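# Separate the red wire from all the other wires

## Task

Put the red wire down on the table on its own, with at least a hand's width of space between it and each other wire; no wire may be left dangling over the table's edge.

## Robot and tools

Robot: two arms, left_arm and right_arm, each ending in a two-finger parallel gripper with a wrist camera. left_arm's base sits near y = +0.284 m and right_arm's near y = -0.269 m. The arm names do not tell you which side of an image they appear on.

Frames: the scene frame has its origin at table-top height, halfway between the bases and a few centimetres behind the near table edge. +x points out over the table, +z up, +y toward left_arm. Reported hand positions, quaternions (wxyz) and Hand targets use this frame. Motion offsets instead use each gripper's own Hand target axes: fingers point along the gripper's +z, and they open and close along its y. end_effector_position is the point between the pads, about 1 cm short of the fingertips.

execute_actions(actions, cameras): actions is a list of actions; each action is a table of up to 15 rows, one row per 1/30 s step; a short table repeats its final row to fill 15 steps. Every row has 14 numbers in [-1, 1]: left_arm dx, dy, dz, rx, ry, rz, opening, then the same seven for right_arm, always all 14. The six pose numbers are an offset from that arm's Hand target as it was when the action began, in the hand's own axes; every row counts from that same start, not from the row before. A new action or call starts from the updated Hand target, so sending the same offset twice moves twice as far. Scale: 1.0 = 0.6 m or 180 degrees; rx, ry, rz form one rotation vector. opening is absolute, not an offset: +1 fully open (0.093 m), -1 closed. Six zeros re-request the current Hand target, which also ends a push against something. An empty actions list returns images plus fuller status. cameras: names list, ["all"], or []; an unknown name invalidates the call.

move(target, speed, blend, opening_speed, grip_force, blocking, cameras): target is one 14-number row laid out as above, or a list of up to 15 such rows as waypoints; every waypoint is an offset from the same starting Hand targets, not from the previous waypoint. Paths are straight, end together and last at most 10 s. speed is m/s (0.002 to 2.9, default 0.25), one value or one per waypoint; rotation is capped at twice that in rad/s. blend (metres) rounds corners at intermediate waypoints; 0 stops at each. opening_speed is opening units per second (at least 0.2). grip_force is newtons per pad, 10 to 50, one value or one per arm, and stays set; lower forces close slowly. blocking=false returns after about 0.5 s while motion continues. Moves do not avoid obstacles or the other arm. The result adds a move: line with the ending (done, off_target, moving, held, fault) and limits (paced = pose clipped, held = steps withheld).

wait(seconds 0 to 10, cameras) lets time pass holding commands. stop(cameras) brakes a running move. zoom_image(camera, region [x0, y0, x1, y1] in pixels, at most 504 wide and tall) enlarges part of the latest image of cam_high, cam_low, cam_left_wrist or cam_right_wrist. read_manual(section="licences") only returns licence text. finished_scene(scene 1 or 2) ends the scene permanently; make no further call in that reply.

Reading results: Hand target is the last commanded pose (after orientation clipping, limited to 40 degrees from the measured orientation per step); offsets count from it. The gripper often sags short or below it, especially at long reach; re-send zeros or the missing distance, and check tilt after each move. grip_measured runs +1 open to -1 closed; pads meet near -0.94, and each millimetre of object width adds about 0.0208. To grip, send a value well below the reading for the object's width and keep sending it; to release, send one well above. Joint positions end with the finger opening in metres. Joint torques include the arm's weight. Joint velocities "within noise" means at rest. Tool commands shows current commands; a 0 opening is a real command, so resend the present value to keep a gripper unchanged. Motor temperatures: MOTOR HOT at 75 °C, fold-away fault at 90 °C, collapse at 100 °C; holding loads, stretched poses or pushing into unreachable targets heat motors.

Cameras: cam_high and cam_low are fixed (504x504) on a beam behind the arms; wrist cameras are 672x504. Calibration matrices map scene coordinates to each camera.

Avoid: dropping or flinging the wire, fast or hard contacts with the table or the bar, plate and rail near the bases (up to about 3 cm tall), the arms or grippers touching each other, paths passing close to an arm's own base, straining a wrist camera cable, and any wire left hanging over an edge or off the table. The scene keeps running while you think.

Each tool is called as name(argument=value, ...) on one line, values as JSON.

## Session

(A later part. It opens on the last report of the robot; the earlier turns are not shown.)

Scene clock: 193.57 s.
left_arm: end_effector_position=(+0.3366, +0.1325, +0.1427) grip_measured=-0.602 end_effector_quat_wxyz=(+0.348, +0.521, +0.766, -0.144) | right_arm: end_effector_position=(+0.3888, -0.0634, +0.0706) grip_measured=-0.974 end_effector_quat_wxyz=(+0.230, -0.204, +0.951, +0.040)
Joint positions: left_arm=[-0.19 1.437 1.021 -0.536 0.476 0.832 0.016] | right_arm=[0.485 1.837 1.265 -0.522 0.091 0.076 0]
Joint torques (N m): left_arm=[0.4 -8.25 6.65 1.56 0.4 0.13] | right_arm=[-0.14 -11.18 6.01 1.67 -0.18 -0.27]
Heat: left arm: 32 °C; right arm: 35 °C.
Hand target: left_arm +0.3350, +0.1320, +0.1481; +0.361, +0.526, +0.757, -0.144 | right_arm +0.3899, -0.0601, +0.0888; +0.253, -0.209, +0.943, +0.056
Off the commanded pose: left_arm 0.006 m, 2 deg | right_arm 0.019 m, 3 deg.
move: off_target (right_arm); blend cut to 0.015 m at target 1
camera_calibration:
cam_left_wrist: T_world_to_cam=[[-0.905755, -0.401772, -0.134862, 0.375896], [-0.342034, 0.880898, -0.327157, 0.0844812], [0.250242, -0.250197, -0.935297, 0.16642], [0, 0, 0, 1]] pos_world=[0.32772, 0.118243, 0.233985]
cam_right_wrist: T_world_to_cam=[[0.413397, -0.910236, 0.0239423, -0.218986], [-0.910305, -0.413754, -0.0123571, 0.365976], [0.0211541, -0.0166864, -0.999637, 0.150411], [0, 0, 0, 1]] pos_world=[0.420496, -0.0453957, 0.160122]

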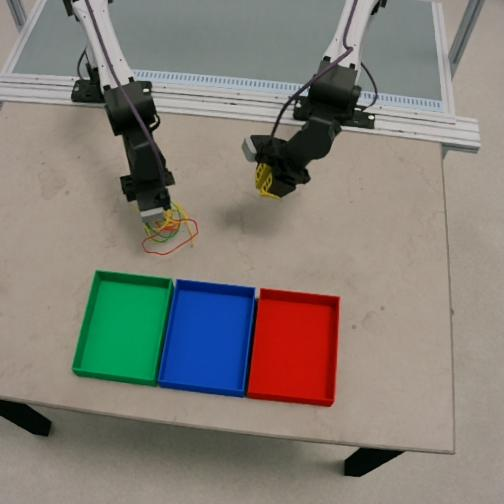

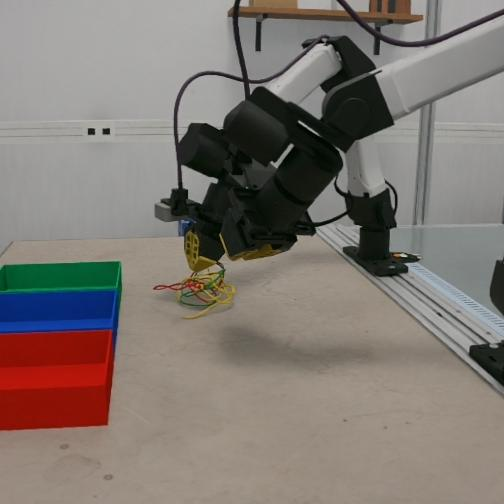

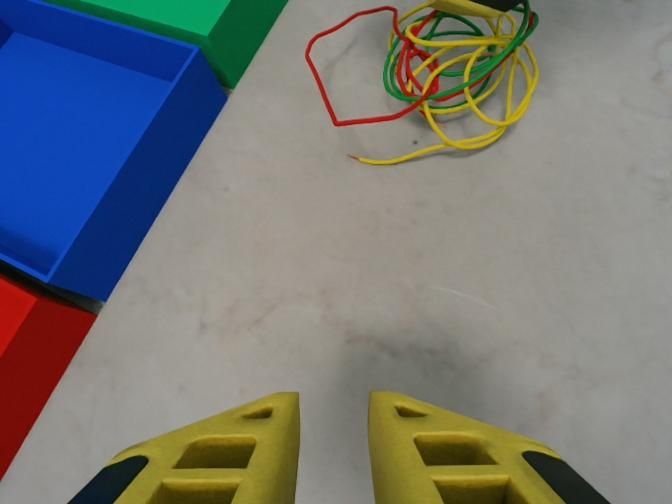

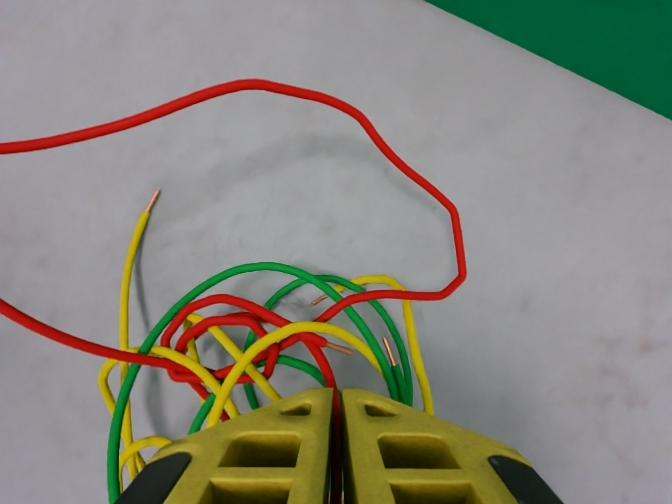

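move(target=[-0.0667,-0.1385,0.239,0.1083,0.0083,0.1089,-0.55,0,0,0,0,0,0,-1.0], speed=0.25, cameras=["cam_left_wrist", "cam_right_wrist"])

zoom_image(camera="cam_left_wrist", region=[200, 120, 480, 400])

Scene clock: 196.53 s.
left_arm: end_effector_position=(+0.3219, -0.0070, +0.0584) grip_measured=-0.552 end_effector_quat_wxyz=(+0.269, +0.695, +0.638, -0.195) | right_arm: end_effector_position=(+0.3887, -0.0633, +0.0706) grip_measured=-0.974 end_effector_quat_wxyz=(+0.230, -0.204, +0.951, +0.040)
Joint positions: left_arm=[-0.522 1.883 1.216 -0.445 0.479 0.997 0.019] | right_arm=[0.485 1.837 1.265 -0.522 0.091 0.076 0]
Joint torques (N m): left_arm=[-0.76 -8.9 9.14 1.16 0.42 0.14] | right_arm=[-0.1 -11.22 6.02 1.66 -0.18 -0.27]
Heat: left arm: 32 °C; right arm: 35 °C.
Hand target: left_arm +0.3243, -0.0150, +0.0624; +0.276, +0.701, +0.626, -0.200 | right_arm +0.3899, -0.0601, +0.0888; +0.253, -0.209, +0.943, +0.055
Off the commanded pose: left_arm 0.009 m, 2 deg | right_arm 0.019 m, 3 deg.
move: off_target (right_arm)
camera_calibration:
cam_left_wrist: T_world_to_cam=[[-0.991691, 0.0563246, -0.115653, 0.324953], [0.0827959, 0.967547, -0.238742, 0.0334963], [0.0984527, -0.246334, -0.964171, 0.106908], [0, 0, 0, 1]] pos_world=[0.308954, -0.024377, 0.148656]
cam_right_wrist: T_world_to_cam=[[0.41389, -0.910015, 0.0238213, -0.219032], [-0.910083, -0.414243, -0.012293, 0.3658], [0.0210546, -0.0165914, -0.999641, 0.150462], [0, 0, 0, 1]] pos_world=[0.420396, -0.0452956, 0.160122]
Images, in order (width x height): cam_left_wrist 672x504, cam_right_wrist 672x504.

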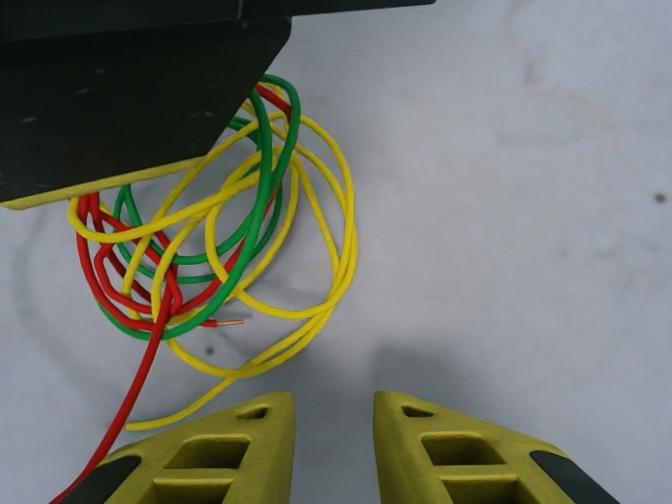

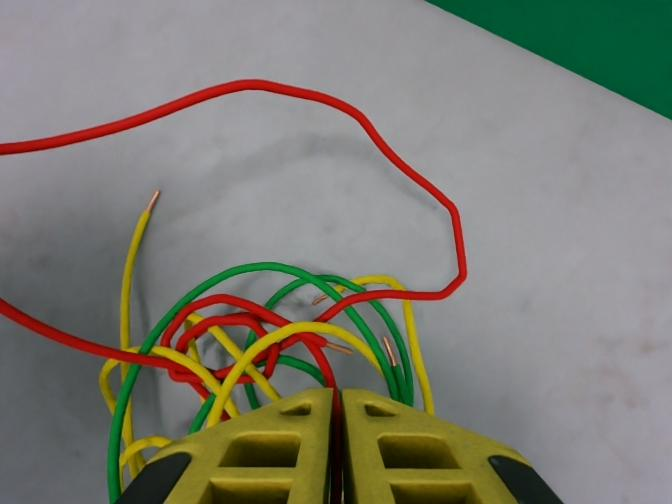

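Scaled by 1.800 from the camera's 672x504 image, which has a finer 960x720 frame.

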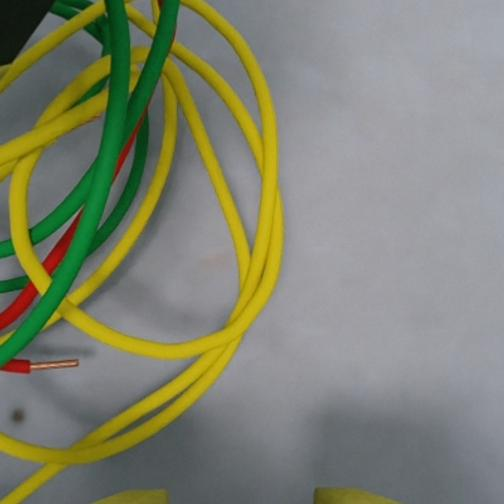

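move(target=[[-0.0208,-0.0083,0.1052,0,0,0,-0.55,0,0,0,0,0,0,-1.0],[-0.0208,-0.0083,0.1052,0,0,0,-1.0,0,0,0,0,0,0,-1.0]], speed=0.08, opening_speed=1.2, cameras=["cam_left_wrist", "cam_right_wrist"])

zoom_image(camera="cam_left_wrist", region=[200, 220, 480, 460])

Scene clock: 198.97 s.
left_arm: end_effector_position=(+0.3187, -0.0590, +0.0405) grip_measured=-0.974 end_effector_quat_wxyz=(+0.293, +0.705, +0.609, -0.214) | right_arm: end_effector_position=(+0.3884, -0.0911, +0.0602) grip_measured=-0.974 end_effector_quat_wxyz=(+0.215, -0.192, +0.958, +0.000)
Joint positions: left_arm=[-0.615 1.999 1.252 -0.286 0.494 0.939 0] | right_arm=[0.451 1.837 1.24 -0.546 0.149 0.06 0]
Joint torques (N m): left_arm=[-1.87 -6.42 8.34 1.44 -0.17 -0.34] | right_arm=[2.48 -11.58 7.69 1.75 -0.82 -0.15]
Heat: left arm: 33 °C; right arm: 35 °C.
Hand target: left_arm +0.3217, -0.0645, +0.0210; +0.276, +0.701, +0.626, -0.200 | right_arm +0.3898, -0.0602, +0.0887; +0.253, -0.209, +0.943, +0.055
Off the commanded pose: left_arm 0.020 m, 3 deg | right_arm 0.042 m, 8 deg.
move: off_target (left_arm, right_arm); target 2's new opening was sent with left_arm's hand 0.021 m and 3 deg from that target
camera_calibration:
cam_left_wrist: T_world_to_cam=[[-0.98449, 0.101212, -0.143303, 0.324081], [0.14019, 0.944933, -0.295717, 0.0623854], [0.105482, -0.31122, -0.944466, 0.0702643], [0, 0, 0, 1]] pos_world=[0.302897, -0.0698832, 0.131252]
cam_right_wrist: T_world_to_cam=[[0.375055, -0.922813, 0.0880304, -0.233896], [-0.926999, -0.373627, 0.032795, 0.361401], [0.00262687, -0.093904, -0.995578, 0.139424], [0, 0, 0, 1]] pos_world=[0.422376, -0.06772, 0.147545]
Images, in order (width x height): cam_left_wrist 672x504, cam_right_wrist 672x504.

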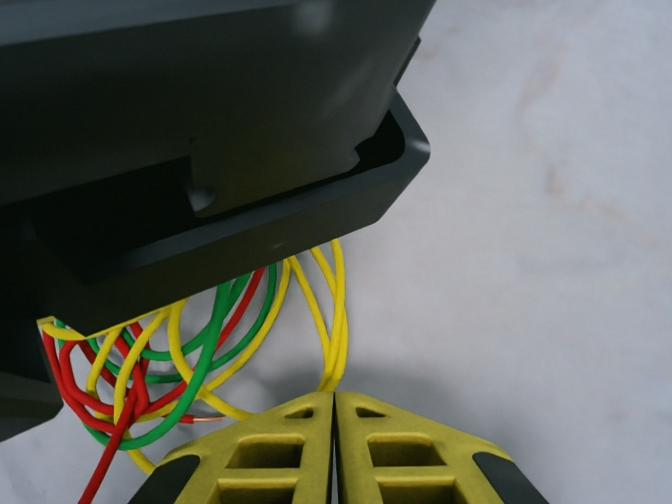

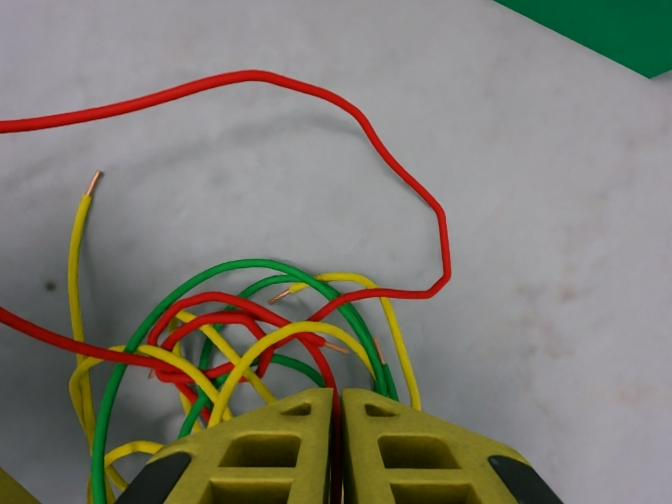

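Scaled by 1.800 from the camera's 672x504 image, which has a finer 960x720 frame.

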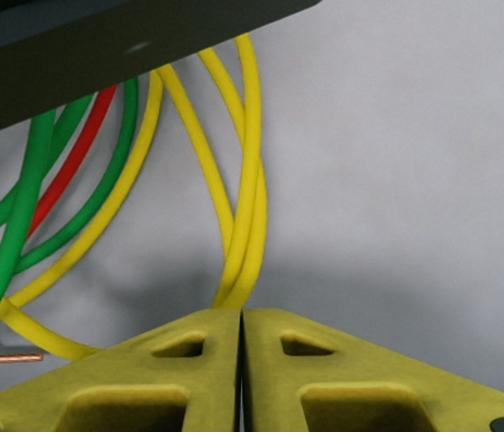

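move(target=[0.0327,0.0017,-0.0915,0,0,0,-1.0,0.0438,-0.061,-0.0173,0,0,0,-1.0], speed=0.1, cameras=["all"])

Scene clock: 200.77 s.
left_arm: end_effector_position=(+0.3246, -0.0141, +0.0386) grip_measured=-0.974 end_effector_quat_wxyz=(+0.265, +0.696, +0.636, -0.204) | right_arm: end_effector_position=(+0.3776, -0.1084, +0.0696) grip_measured=-0.974 end_effector_quat_wxyz=(+0.228, -0.203, +0.951, +0.042)
Joint positions: left_arm=[-0.526 1.948 1.218 -0.393 0.492 0.996 0] | right_arm=[0.382 1.727 1.129 -0.492 0.039 -0.013 0]
Joint torques (N m): left_arm=[-0.42 -14.11 5.96 1.08 0.3 0.13] | right_arm=[-0.24 -9.85 5.87 1.74 -0.23 -0.28]
Heat: left arm: 33 °C; right arm: 35 °C.
Hand target: left_arm +0.3219, -0.0145, +0.0510; +0.276, +0.701, +0.626, -0.200 | right_arm +0.3800, -0.1051, +0.0847; +0.253, -0.209, +0.943, +0.056
Off the commanded pose: left_arm 0.013 m, 2 deg | right_arm 0.016 m, 3 deg.
move: off_target (left_arm, right_arm)
camera_calibration:
cam_left_wrist: T_world_to_cam=[[-0.992792, 0.0656521, -0.10027, 0.325631], [0.0885989, 0.965439, -0.245109, 0.0337509], [0.0807127, -0.252227, -0.964296, 0.0915239], [0, 0, 0, 1]] pos_world=[0.312906, -0.030878, 0.12918]
cam_right_wrist: T_world_to_cam=[[0.413735, -0.910195, 0.0191955, -0.255078], [-0.910236, -0.413967, -0.0101145, 0.336897], [0.0171524, -0.0132877, -0.999765, 0.150654], [0, 0, 0, 1]] pos_world=[0.409606, -0.0907044, 0.158923]

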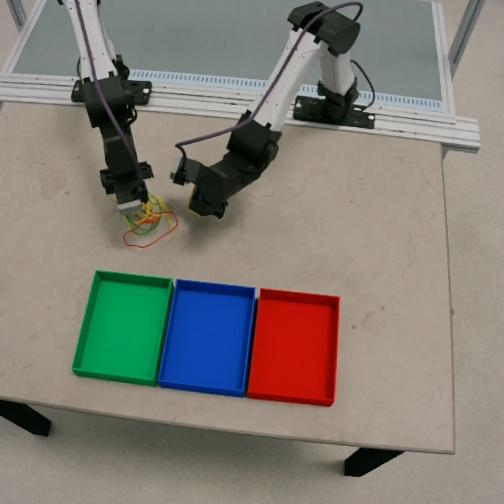

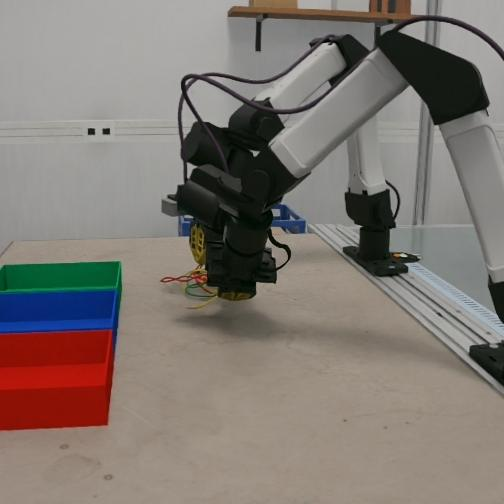

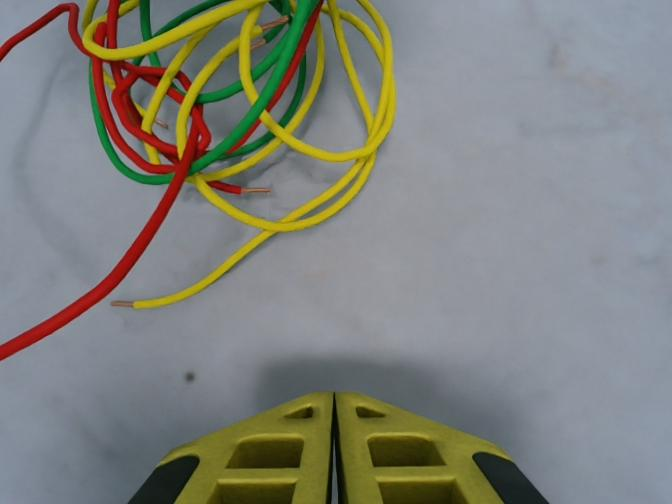

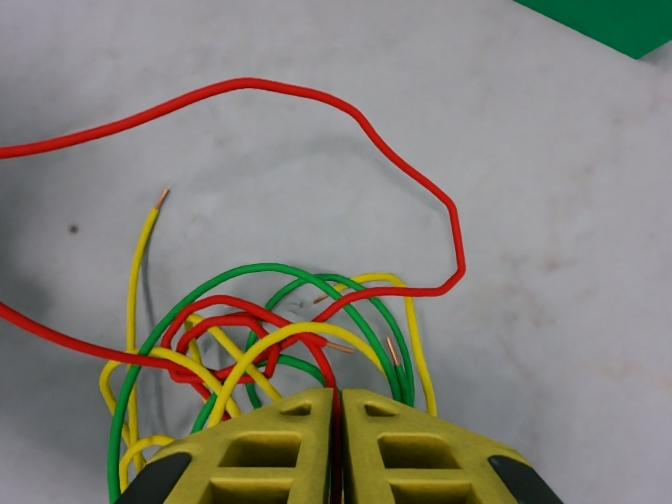

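move(target=[0.0,0.0,-0.13,0,-0.111,0,-0.5,-0.0872,0.05,-0.127,0,0,0,-1.0], speed=0.15, cameras=["all"])

zoom_image(camera="cam_left_wrist", region=[130, 100, 480, 400])

Scene clock: 204.63 s.
left_arm: end_effector_position=(+0.3196, +0.0351, +0.0999) grip_measured=-0.502 end_effector_quat_wxyz=(+0.366, +0.651, +0.583, -0.321) | right_arm: end_effector_position=(+0.3676, -0.0788, +0.1489) grip_measured=-0.974 end_effector_quat_wxyz=(+0.217, -0.217, +0.950, +0.050)
Joint positions: left_arm=[-0.304 1.779 1.084 -0.383 0.892 1.118 0.021] | right_arm=[0.469 1.696 1.42 -0.837 0.053 0.043 0]
Joint torques (N m): left_arm=[0.17 -12.08 5.87 1.17 0.58 0.16] | right_arm=[0.64 -9.47 10.19 1.45 0.16 0]
Heat: left arm: 33 °C; right arm: 35 °C.
Hand target: left_arm +0.3167, +0.0353, +0.1110; +0.381, +0.656, +0.569, -0.318 | right_arm +0.3738, -0.0747, +0.1770; +0.253, -0.209, +0.943, +0.056
Off the commanded pose: left_arm 0.011 m, 2 deg | right_arm 0.029 m, 4 deg.
move: off_target (left_arm, right_arm)
camera_calibration:
cam_left_wrist: T_world_to_cam=[[-0.992649, 0.0703649, -0.098468, 0.323163], [0.113256, 0.826903, -0.550822, 0.0292218], [0.042665, -0.557925, -0.828794, 0.172745], [0, 0, 0, 1]] pos_world=[0.310108, 0.0494755, 0.191087]
cam_right_wrist: T_world_to_cam=[[0.441908, -0.897038, 0.0062802, -0.232895], [-0.897045, -0.441849, 0.00891292, 0.330948], [-0.00522032, -0.00957232, -0.999941, 0.239115], [0, 0, 0, 1]] pos_world=[0.401041, -0.0603975, 0.237614]

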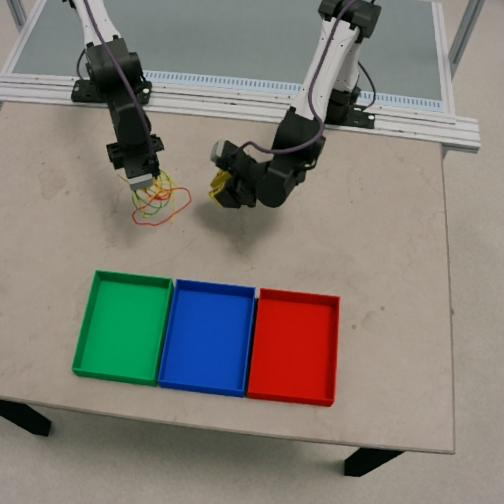

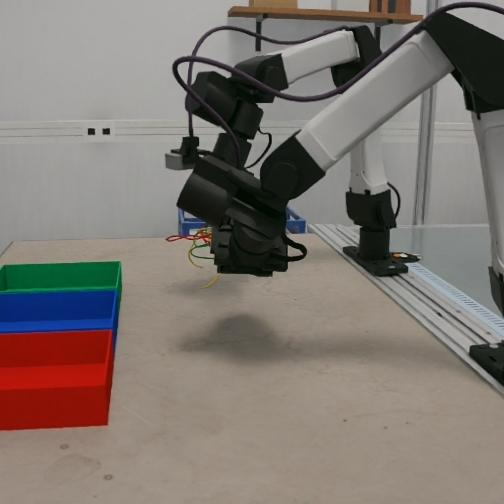

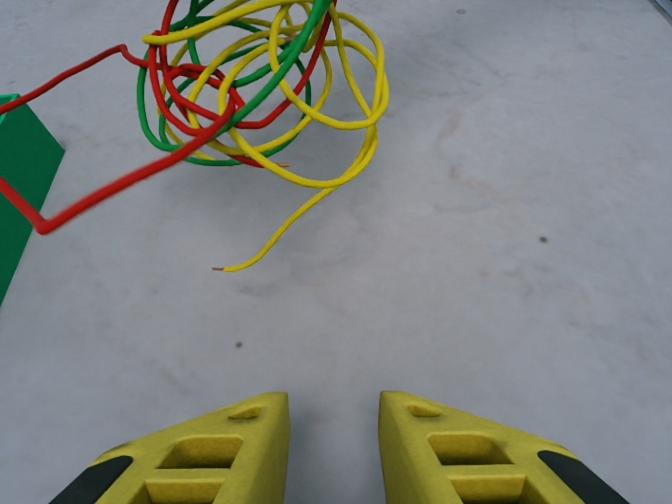

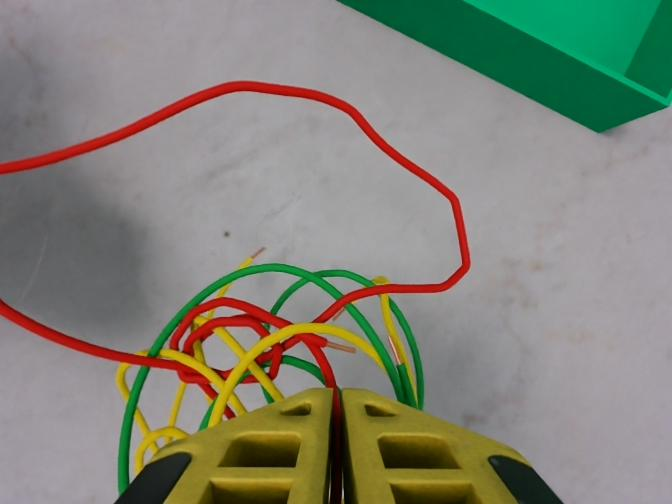

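Scaled by 1.440 from the camera's 672x504 image, which has a finer 960x720 frame.

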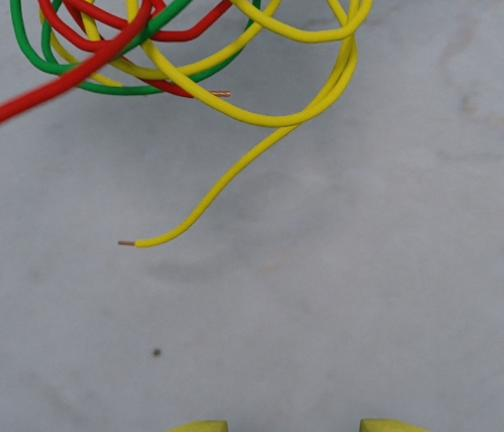

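zoom_image(camera="cam_left_wrist", region=[100, 0, 420, 290])

zoom_image(camera="cam_left_wrist", region=[130, 20, 300, 190])

zoom_image(camera="cam_right_wrist", region=[100, 220, 460, 500])

Scaled by 1.575 from the camera's 672x504 image, which has a finer 960x720 frame.

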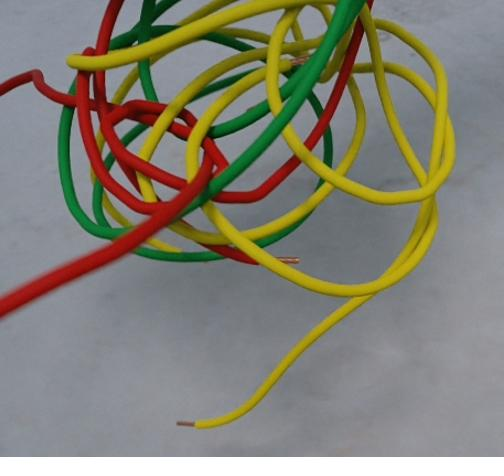

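Scaled by 2.965 from the camera's 672x504 image, which has a finer 960x720 frame.

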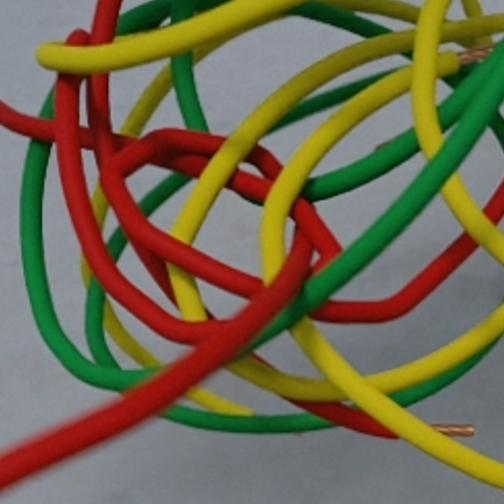

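Scaled by 1.400 from the camera's 672x504 image, which has a finer 960x720 frame.

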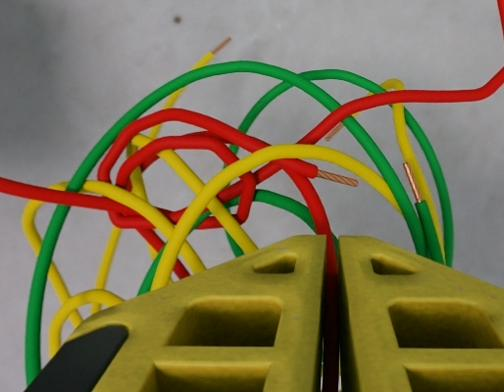

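move(target=[[0,0,0,0,0,0,-0.5,0.0934,0,0.1616,0,0,0,-1.0],[0,0,0,0,0,0,-0.5,0.0934,0,0.1616,0,0,0,-0.7],[0,0,0,0,0,0,-0.5,0.0934,0,0.1616,0,-0.194,0,-0.7],[0,0,0,0,0,0,-0.5,0.0934,0,0.1616,0,-0.194,0,-1.0]], speed=[0.15,0.1,0.25,0.1], opening_speed=1.2, cameras=["all"])

zoom_image(camera="cam_left_wrist", region=[100, 60, 480, 340])

zoom_image(camera="cam_right_wrist", region=[100, 180, 480, 470])

Scene clock: 215.37 s.
left_arm: end_effector_position=(+0.3196, +0.0351, +0.0999) grip_measured=-0.502 end_effector_quat_wxyz=(+0.366, +0.651, +0.583, -0.321) | right_arm: end_effector_position=(+0.3753, -0.0759, +0.0678) grip_measured=-0.978 end_effector_quat_wxyz=(+0.520, -0.177, +0.826, +0.122)
Joint positions: left_arm=[-0.304 1.779 1.084 -0.383 0.893 1.118 0.021] | right_arm=[0.469 1.703 0.512 0.758 0.075 0.022 0]
Joint torques (N m): left_arm=[0.2 -12.08 5.87 1.17 0.58 0.16] | right_arm=[0.72 -4.16 4.75 2.72 0.16 -0.28]
Motor temperatures (°C): left_arm=[20 30 32 29 22 20 22] | right_arm=[17 31 36 26 18 20 22]
Heat: left arm: 32 °C; right arm: 36 °C.
Hand target: left_arm +0.3168, +0.0353, +0.1110; +0.381, +0.656, +0.569, -0.318 | right_arm +0.3737, -0.0748, +0.0649; +0.524, -0.183, +0.824, +0.116
Off the commanded pose: left_arm 0.011 m, 2 deg | right_arm 0.003 m, 1 deg.
move: off_target (left_arm)
camera_calibration:
cam_left_wrist: T_world_to_cam=[[-0.992647, 0.0705272, -0.0983746, 0.323136], [0.113352, 0.826715, -0.551084, 0.0292521], [0.0424614, -0.558183, -0.828631, 0.172789], [0, 0, 0, 1]] pos_world=[0.310108, 0.049475, 0.191087]
cam_right_wrist: T_world_to_cam=[[0.422616, -0.906284, -0.00675665, -0.225783], [-0.712457, -0.327605, -0.620548, 0.321957], [0.560179, 0.267067, -0.78414, -0.0476909], [0, 0, 0, 1]] pos_world=[0.351516, -0.0864125, 0.160868]

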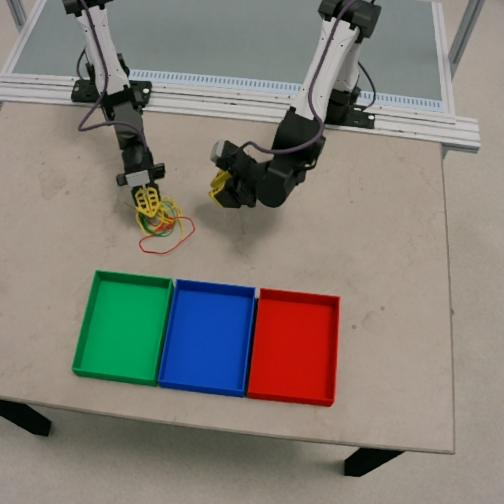

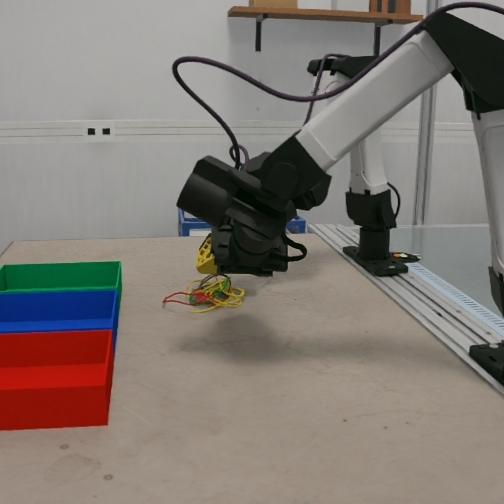

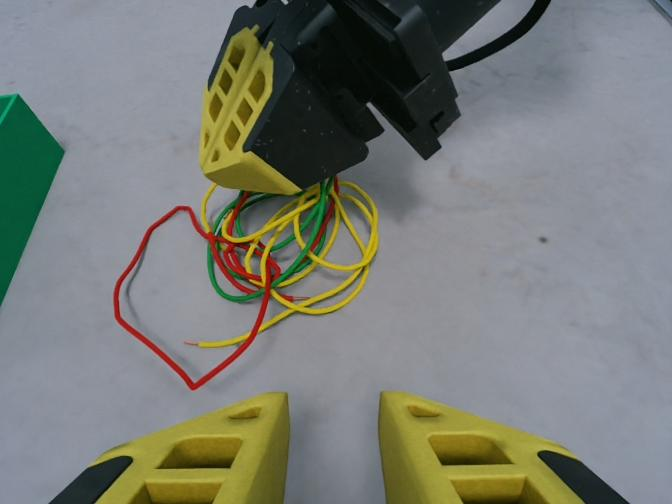

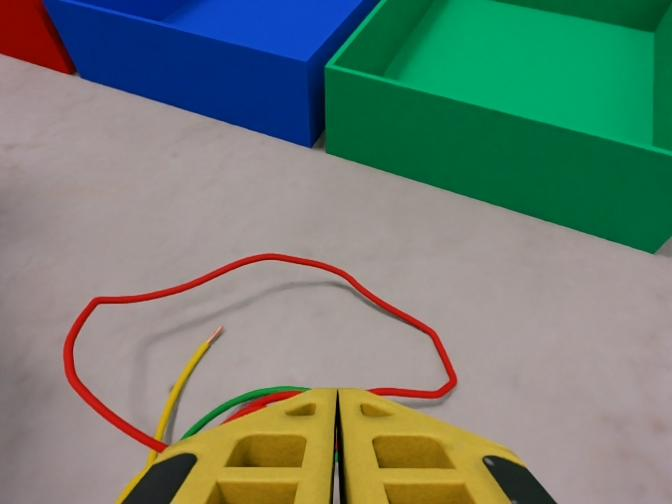

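Scaled by 1.326 from the camera's 672x504 image, which has a finer 960x720 frame.

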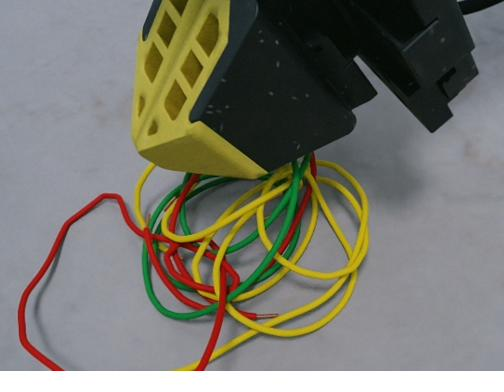

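Scaled by 1.326 from the camera's 672x504 image, which has a finer 960x720 frame.

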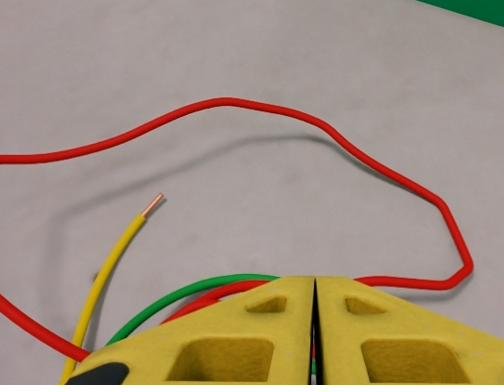

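execute_actions(actions=[])

Scene clock: 215.93 s.
left_arm: end_effector_position=(+0.3196, +0.0351, +0.0999) grip_measured=-0.502 end_effector_quat_wxyz=(+0.366, +0.651, +0.583, -0.321) | right_arm: end_effector_position=(+0.3753, -0.0759, +0.0678) grip_measured=-0.978 end_effector_quat_wxyz=(+0.520, -0.177, +0.826, +0.122)
Joint positions: left_arm=[-0.304 1.779 1.084 -0.383 0.893 1.118 0.021] | right_arm=[0.469 1.703 0.512 0.758 0.075 0.022 0]
Joint velocities: within noise
Joint torques (N m): left_arm=[0.18 -12.07 5.89 1.16 0.58 0.16] | right_arm=[0.73 -4.21 4.72 2.72 0.16 -0.28]
Motor temperatures (°C): left_arm=[20 30 32 29 22 20 22] | right_arm=[17 31 36 26 18 20 22]
Heat: left arm: 32 °C; right arm: 36 °C.
Hand target: left_arm +0.3168, +0.0353, +0.1110; +0.381, +0.656, +0.569, -0.318 | right_arm +0.3737, -0.0748, +0.0649; +0.524, -0.183, +0.824, +0.116
Tool commands: left_gripper/opening=-0.5 right_gripper/opening=-1.0
Off the commanded pose: left_arm 0.011 m, 2 deg | right_arm 0.003 m, 1 deg.
camera_calibration:
cam_left_wrist: T_world_to_cam=[[-0.992647, 0.0705272, -0.0983746, 0.323136], [0.113352, 0.826715, -0.551084, 0.0292521], [0.0424614, -0.558183, -0.828631, 0.172789], [0, 0, 0, 1]] pos_world=[0.310108, 0.049475, 0.191087]
cam_right_wrist: T_world_to_cam=[[0.422616, -0.906284, -0.00675665, -0.225783], [-0.712457, -0.327605, -0.620548, 0.321957], [0.560179, 0.267067, -0.78414, -0.0476909], [0, 0, 0, 1]] pos_world=[0.351516, -0.0864125, 0.160868]

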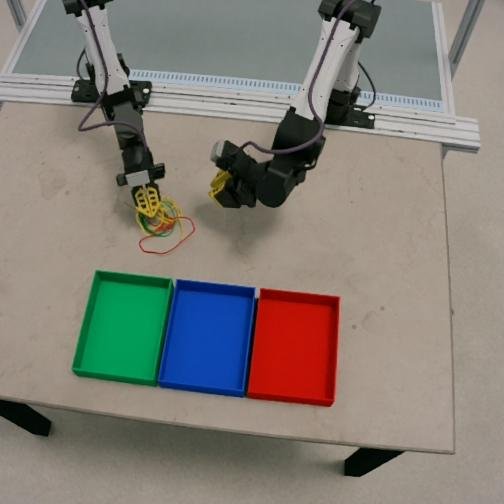

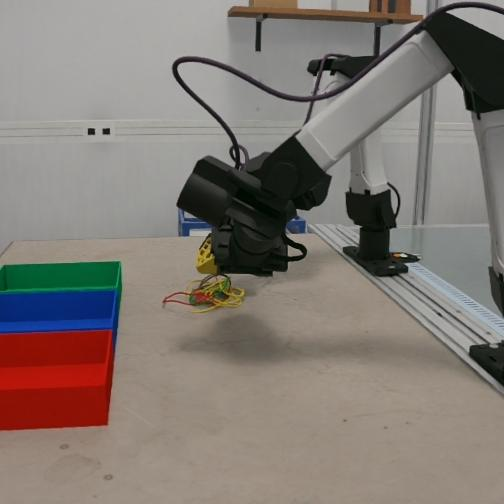

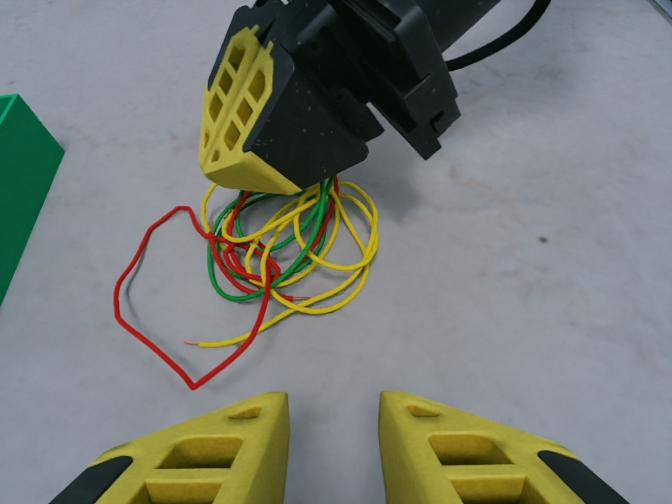

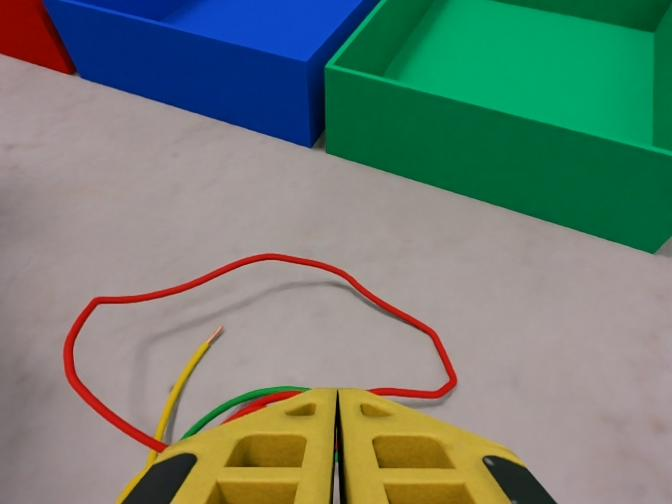

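zoom_image(camera="cam_left_wrist", region=[170, 150, 400, 350])

zoom_image(camera="cam_low", region=[150, 230, 260, 325])

Scaled by 2.191 from the camera's 672x504 image, which has a finer 960x720 frame.

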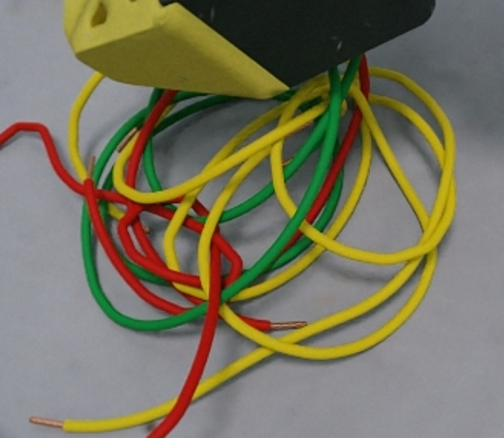

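Scaled by 4.582 from the camera's 504x504 image, which has a finer 720x720 frame.

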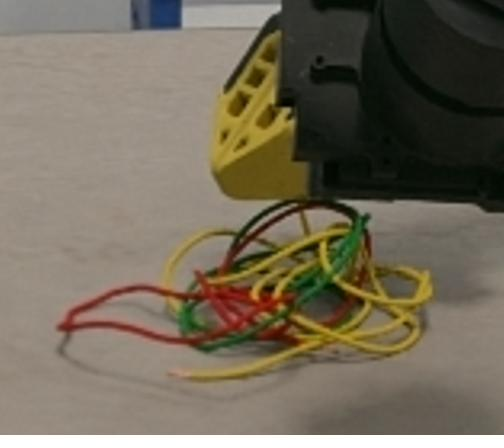

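zoom_image(camera="cam_right_wrist", region=[200, 330, 480, 504])

Scaled by 1.800 from the camera's 672x504 image, which has a finer 960x720 frame.

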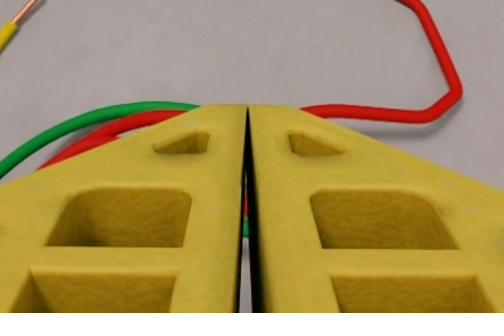

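move(target=[0,0,0,0,0,0,-0.5,-0.0604,0,-0.0283,0,0,0,-1], speed=0.15, cameras=["cam_left_wrist","cam_low"])

Scene clock: 217.87 s.
left_arm: end_effector_position=(+0.3196, +0.0351, +0.0999) grip_measured=-0.502 end_effector_quat_wxyz=(+0.366, +0.651, +0.583, -0.321) | right_arm: end_effector_position=(+0.3650, -0.0802, +0.0798) grip_measured=-0.978 end_effector_quat_wxyz=(+0.495, -0.184, +0.841, +0.115)
Joint positions: left_arm=[-0.304 1.779 1.084 -0.383 0.893 1.118 0.021] | right_arm=[0.473 1.581 0.533 0.553 0.076 0.022 0]
Joint torques (N m): left_arm=[0.18 -12.08 5.87 1.17 0.58 0.15] | right_arm=[0.75 -7.2 8.5 2.46 0.2 -0.25]
Heat: left arm: 32 °C; right arm: 36 °C.
Hand target: left_arm +0.3168, +0.0353, +0.1110; +0.381, +0.656, +0.569, -0.318 | right_arm +0.3738, -0.0749, +0.1050; +0.525, -0.183, +0.824, +0.116
Off the commanded pose: left_arm 0.011 m, 2 deg | right_arm 0.027 m, 4 deg.
move: off_target (left_arm, right_arm)
camera_calibration:
cam_left_wrist: T_world_to_cam=[[-0.992647, 0.0705272, -0.0983746, 0.323136], [0.113352, 0.826715, -0.551084, 0.0292521], [0.0424614, -0.558183, -0.828631, 0.172789], [0, 0, 0, 1]] pos_world=[0.310108, 0.049475, 0.191087]
Images, in order (width x height): cam_low 504x504, cam_left_wrist 672x504.

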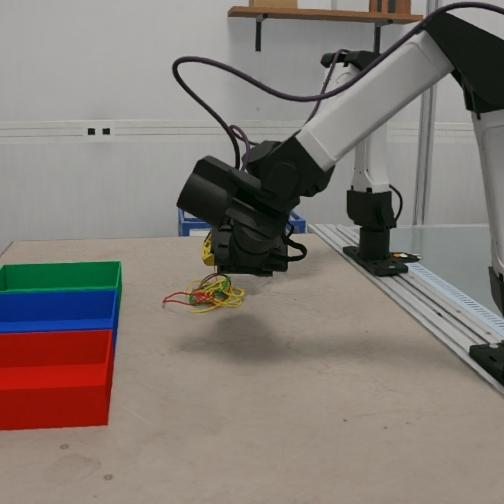

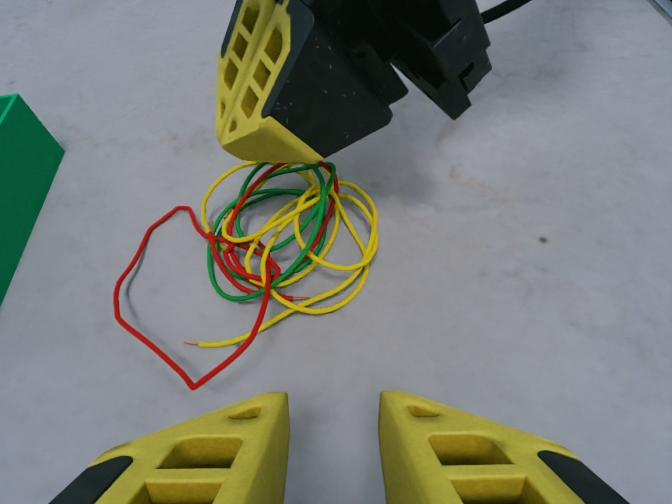

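zoom_image(camera="cam_left_wrist", region=[180, 140, 400, 320])

Scaled by 2.291 from the camera's 672x504 image, which has a finer 960x720 frame.

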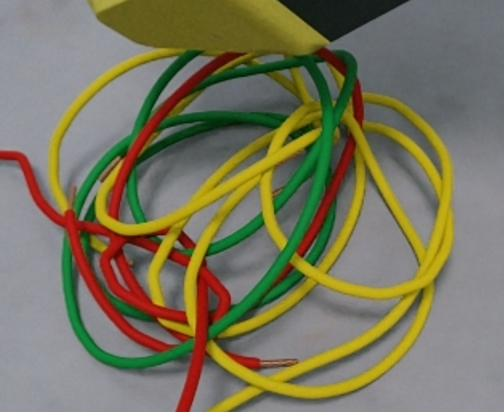

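move(target=[-0.011,0.0478,0.0676,0,0.194,0,-0.5,0.0663,-0.1155,-0.2398,0,0,0,-0.5], speed=0.2, cameras=["cam_left_wrist","cam_high"])

Scene clock: 221.33 s.
left_arm: end_effector_position=(+0.3423, +0.0009, +0.0993) grip_measured=-0.502 end_effector_quat_wxyz=(+0.193, +0.721, +0.657, -0.107) | right_arm: end_effector_position=(+0.2703, -0.2011, +0.1261) grip_measured=-0.501 end_effector_quat_wxyz=(+0.516, -0.173, +0.831, +0.114)
Joint positions: left_arm=[-0.564 1.946 1.57 -0.858 0.258 1.027 0.021] | right_arm=[0.04 0.676 0.253 -0.044 -0.294 -0.165 0.021]
Joint torques (N m): left_arm=[-0.83 -9.29 9.58 0.88 0.15 -0.07] | right_arm=[-0.5 -0.77 7.49 2.45 -0.38 -0.29]
Heat: left arm: 33 °C; right arm: 36 °C.
Hand target: left_arm +0.3446, -0.0048, +0.0998; +0.192, +0.721, +0.657, -0.107 | right_arm +0.2696, -0.1997, +0.1298; +0.524, -0.183, +0.824, +0.116
Off the commanded pose: left_arm 0.006 m, 0 deg | right_arm 0.004 m, 2 deg.
move: done
camera_calibration:
cam_left_wrist: T_world_to_cam=[[-0.989554, 0.0735624, -0.123983, 0.349485], [0.0740426, 0.997255, 0.000736421, 0.0131115], [0.123697, -0.00845128, -0.992284, 0.140176], [0, 0, 0, 1]] pos_world=[0.327524, -0.0375998, 0.182415]
Images, in order (width x height): cam_high 504x504, cam_left_wrist 672x504.

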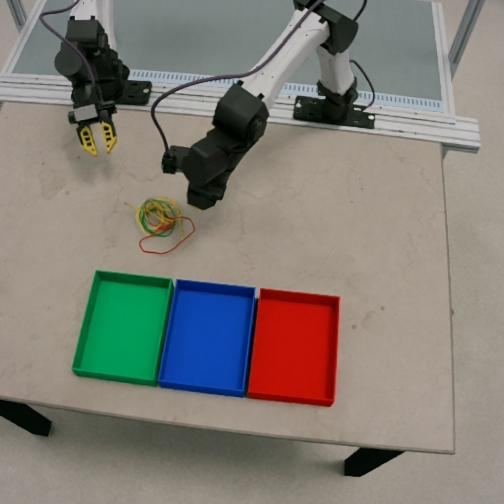

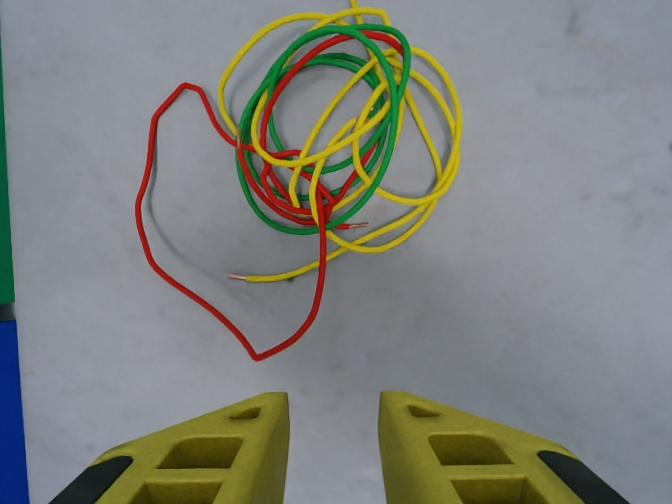

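zoom_image(camera="cam_left_wrist", region=[210, 0, 350, 130])

zoom_image(camera="cam_left_wrist", region=[210, 120, 350, 250])

zoom_image(camera="cam_left_wrist", region=[330, 0, 480, 140])

zoom_image(camera="cam_left_wrist", region=[300, 120, 450, 260])

Scaled by 3.600 from the camera's 672x504 image, which has a finer 960x720 frame.

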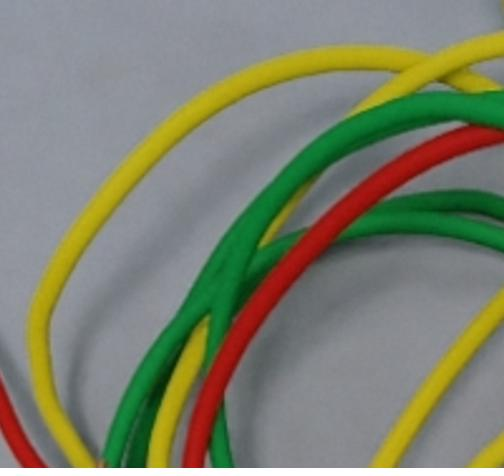

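Scaled by 3.600 from the camera's 672x504 image, which has a finer 960x720 frame.

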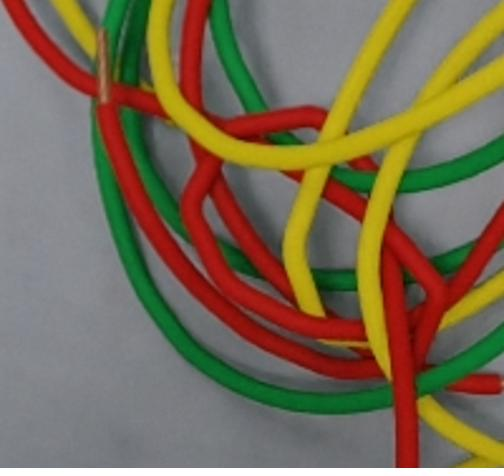

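Scaled by 3.360 from the camera's 672x504 image, which has a finer 960x720 frame.

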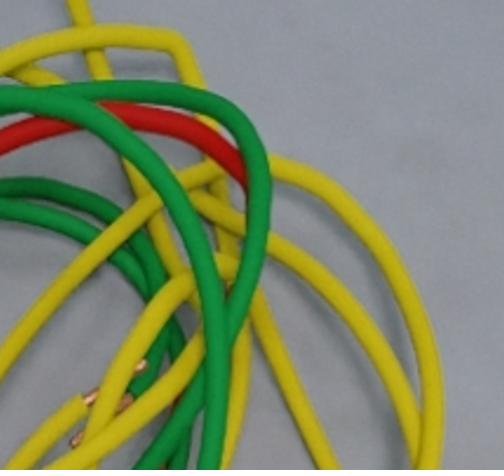

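Scaled by 3.360 from the camera's 672x504 image, which has a finer 960x720 frame.

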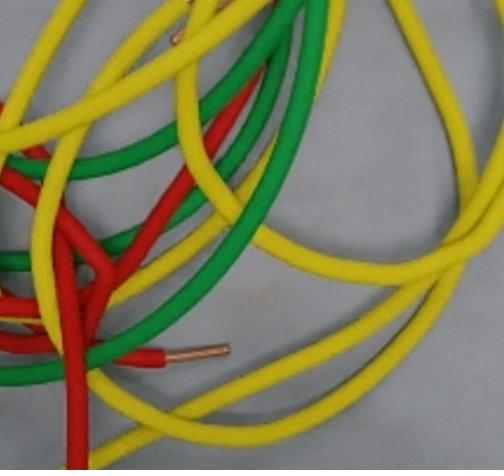

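zoom_image(camera="cam_left_wrist", region=[228, 130, 298, 200])

zoom_image(camera="cam_left_wrist", region=[280, 130, 350, 200])

zoom_image(camera="cam_left_wrist", region=[290, 180, 360, 250])

zoom_image(camera="cam_left_wrist", region=[340, 70, 410, 140])

Scaled by 7.200 from the camera's 672x504 image, which has a finer 960x720 frame.

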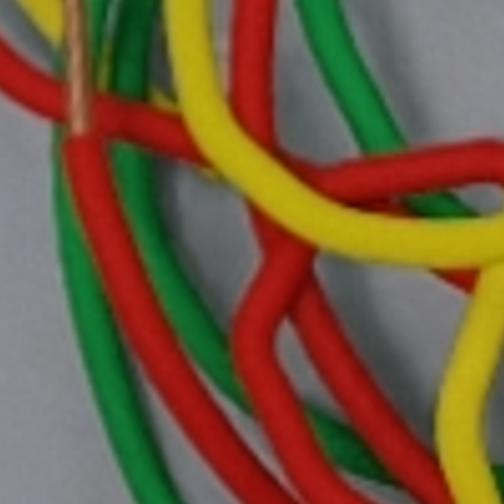

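Scaled by 7.200 from the camera's 672x504 image, which has a finer 960x720 frame.

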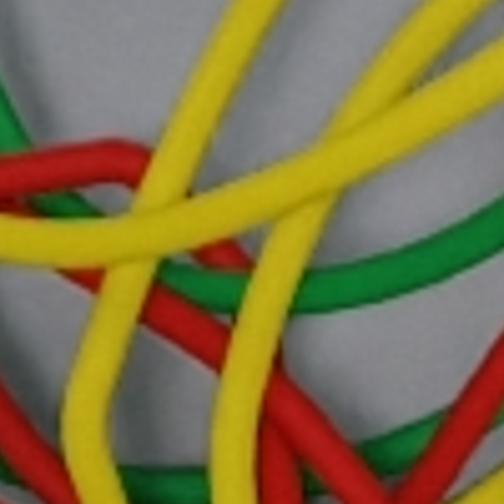

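Scaled by 7.200 from the camera's 672x504 image, which has a finer 960x720 frame.

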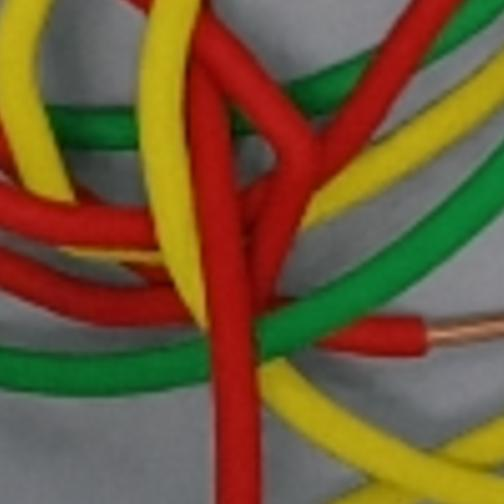

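Scaled by 7.200 from the camera's 672x504 image, which has a finer 960x720 frame.

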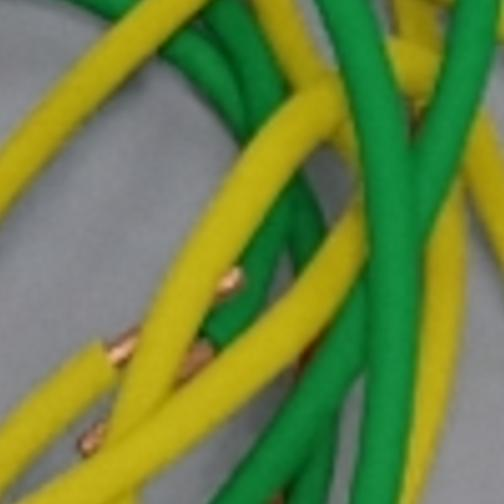

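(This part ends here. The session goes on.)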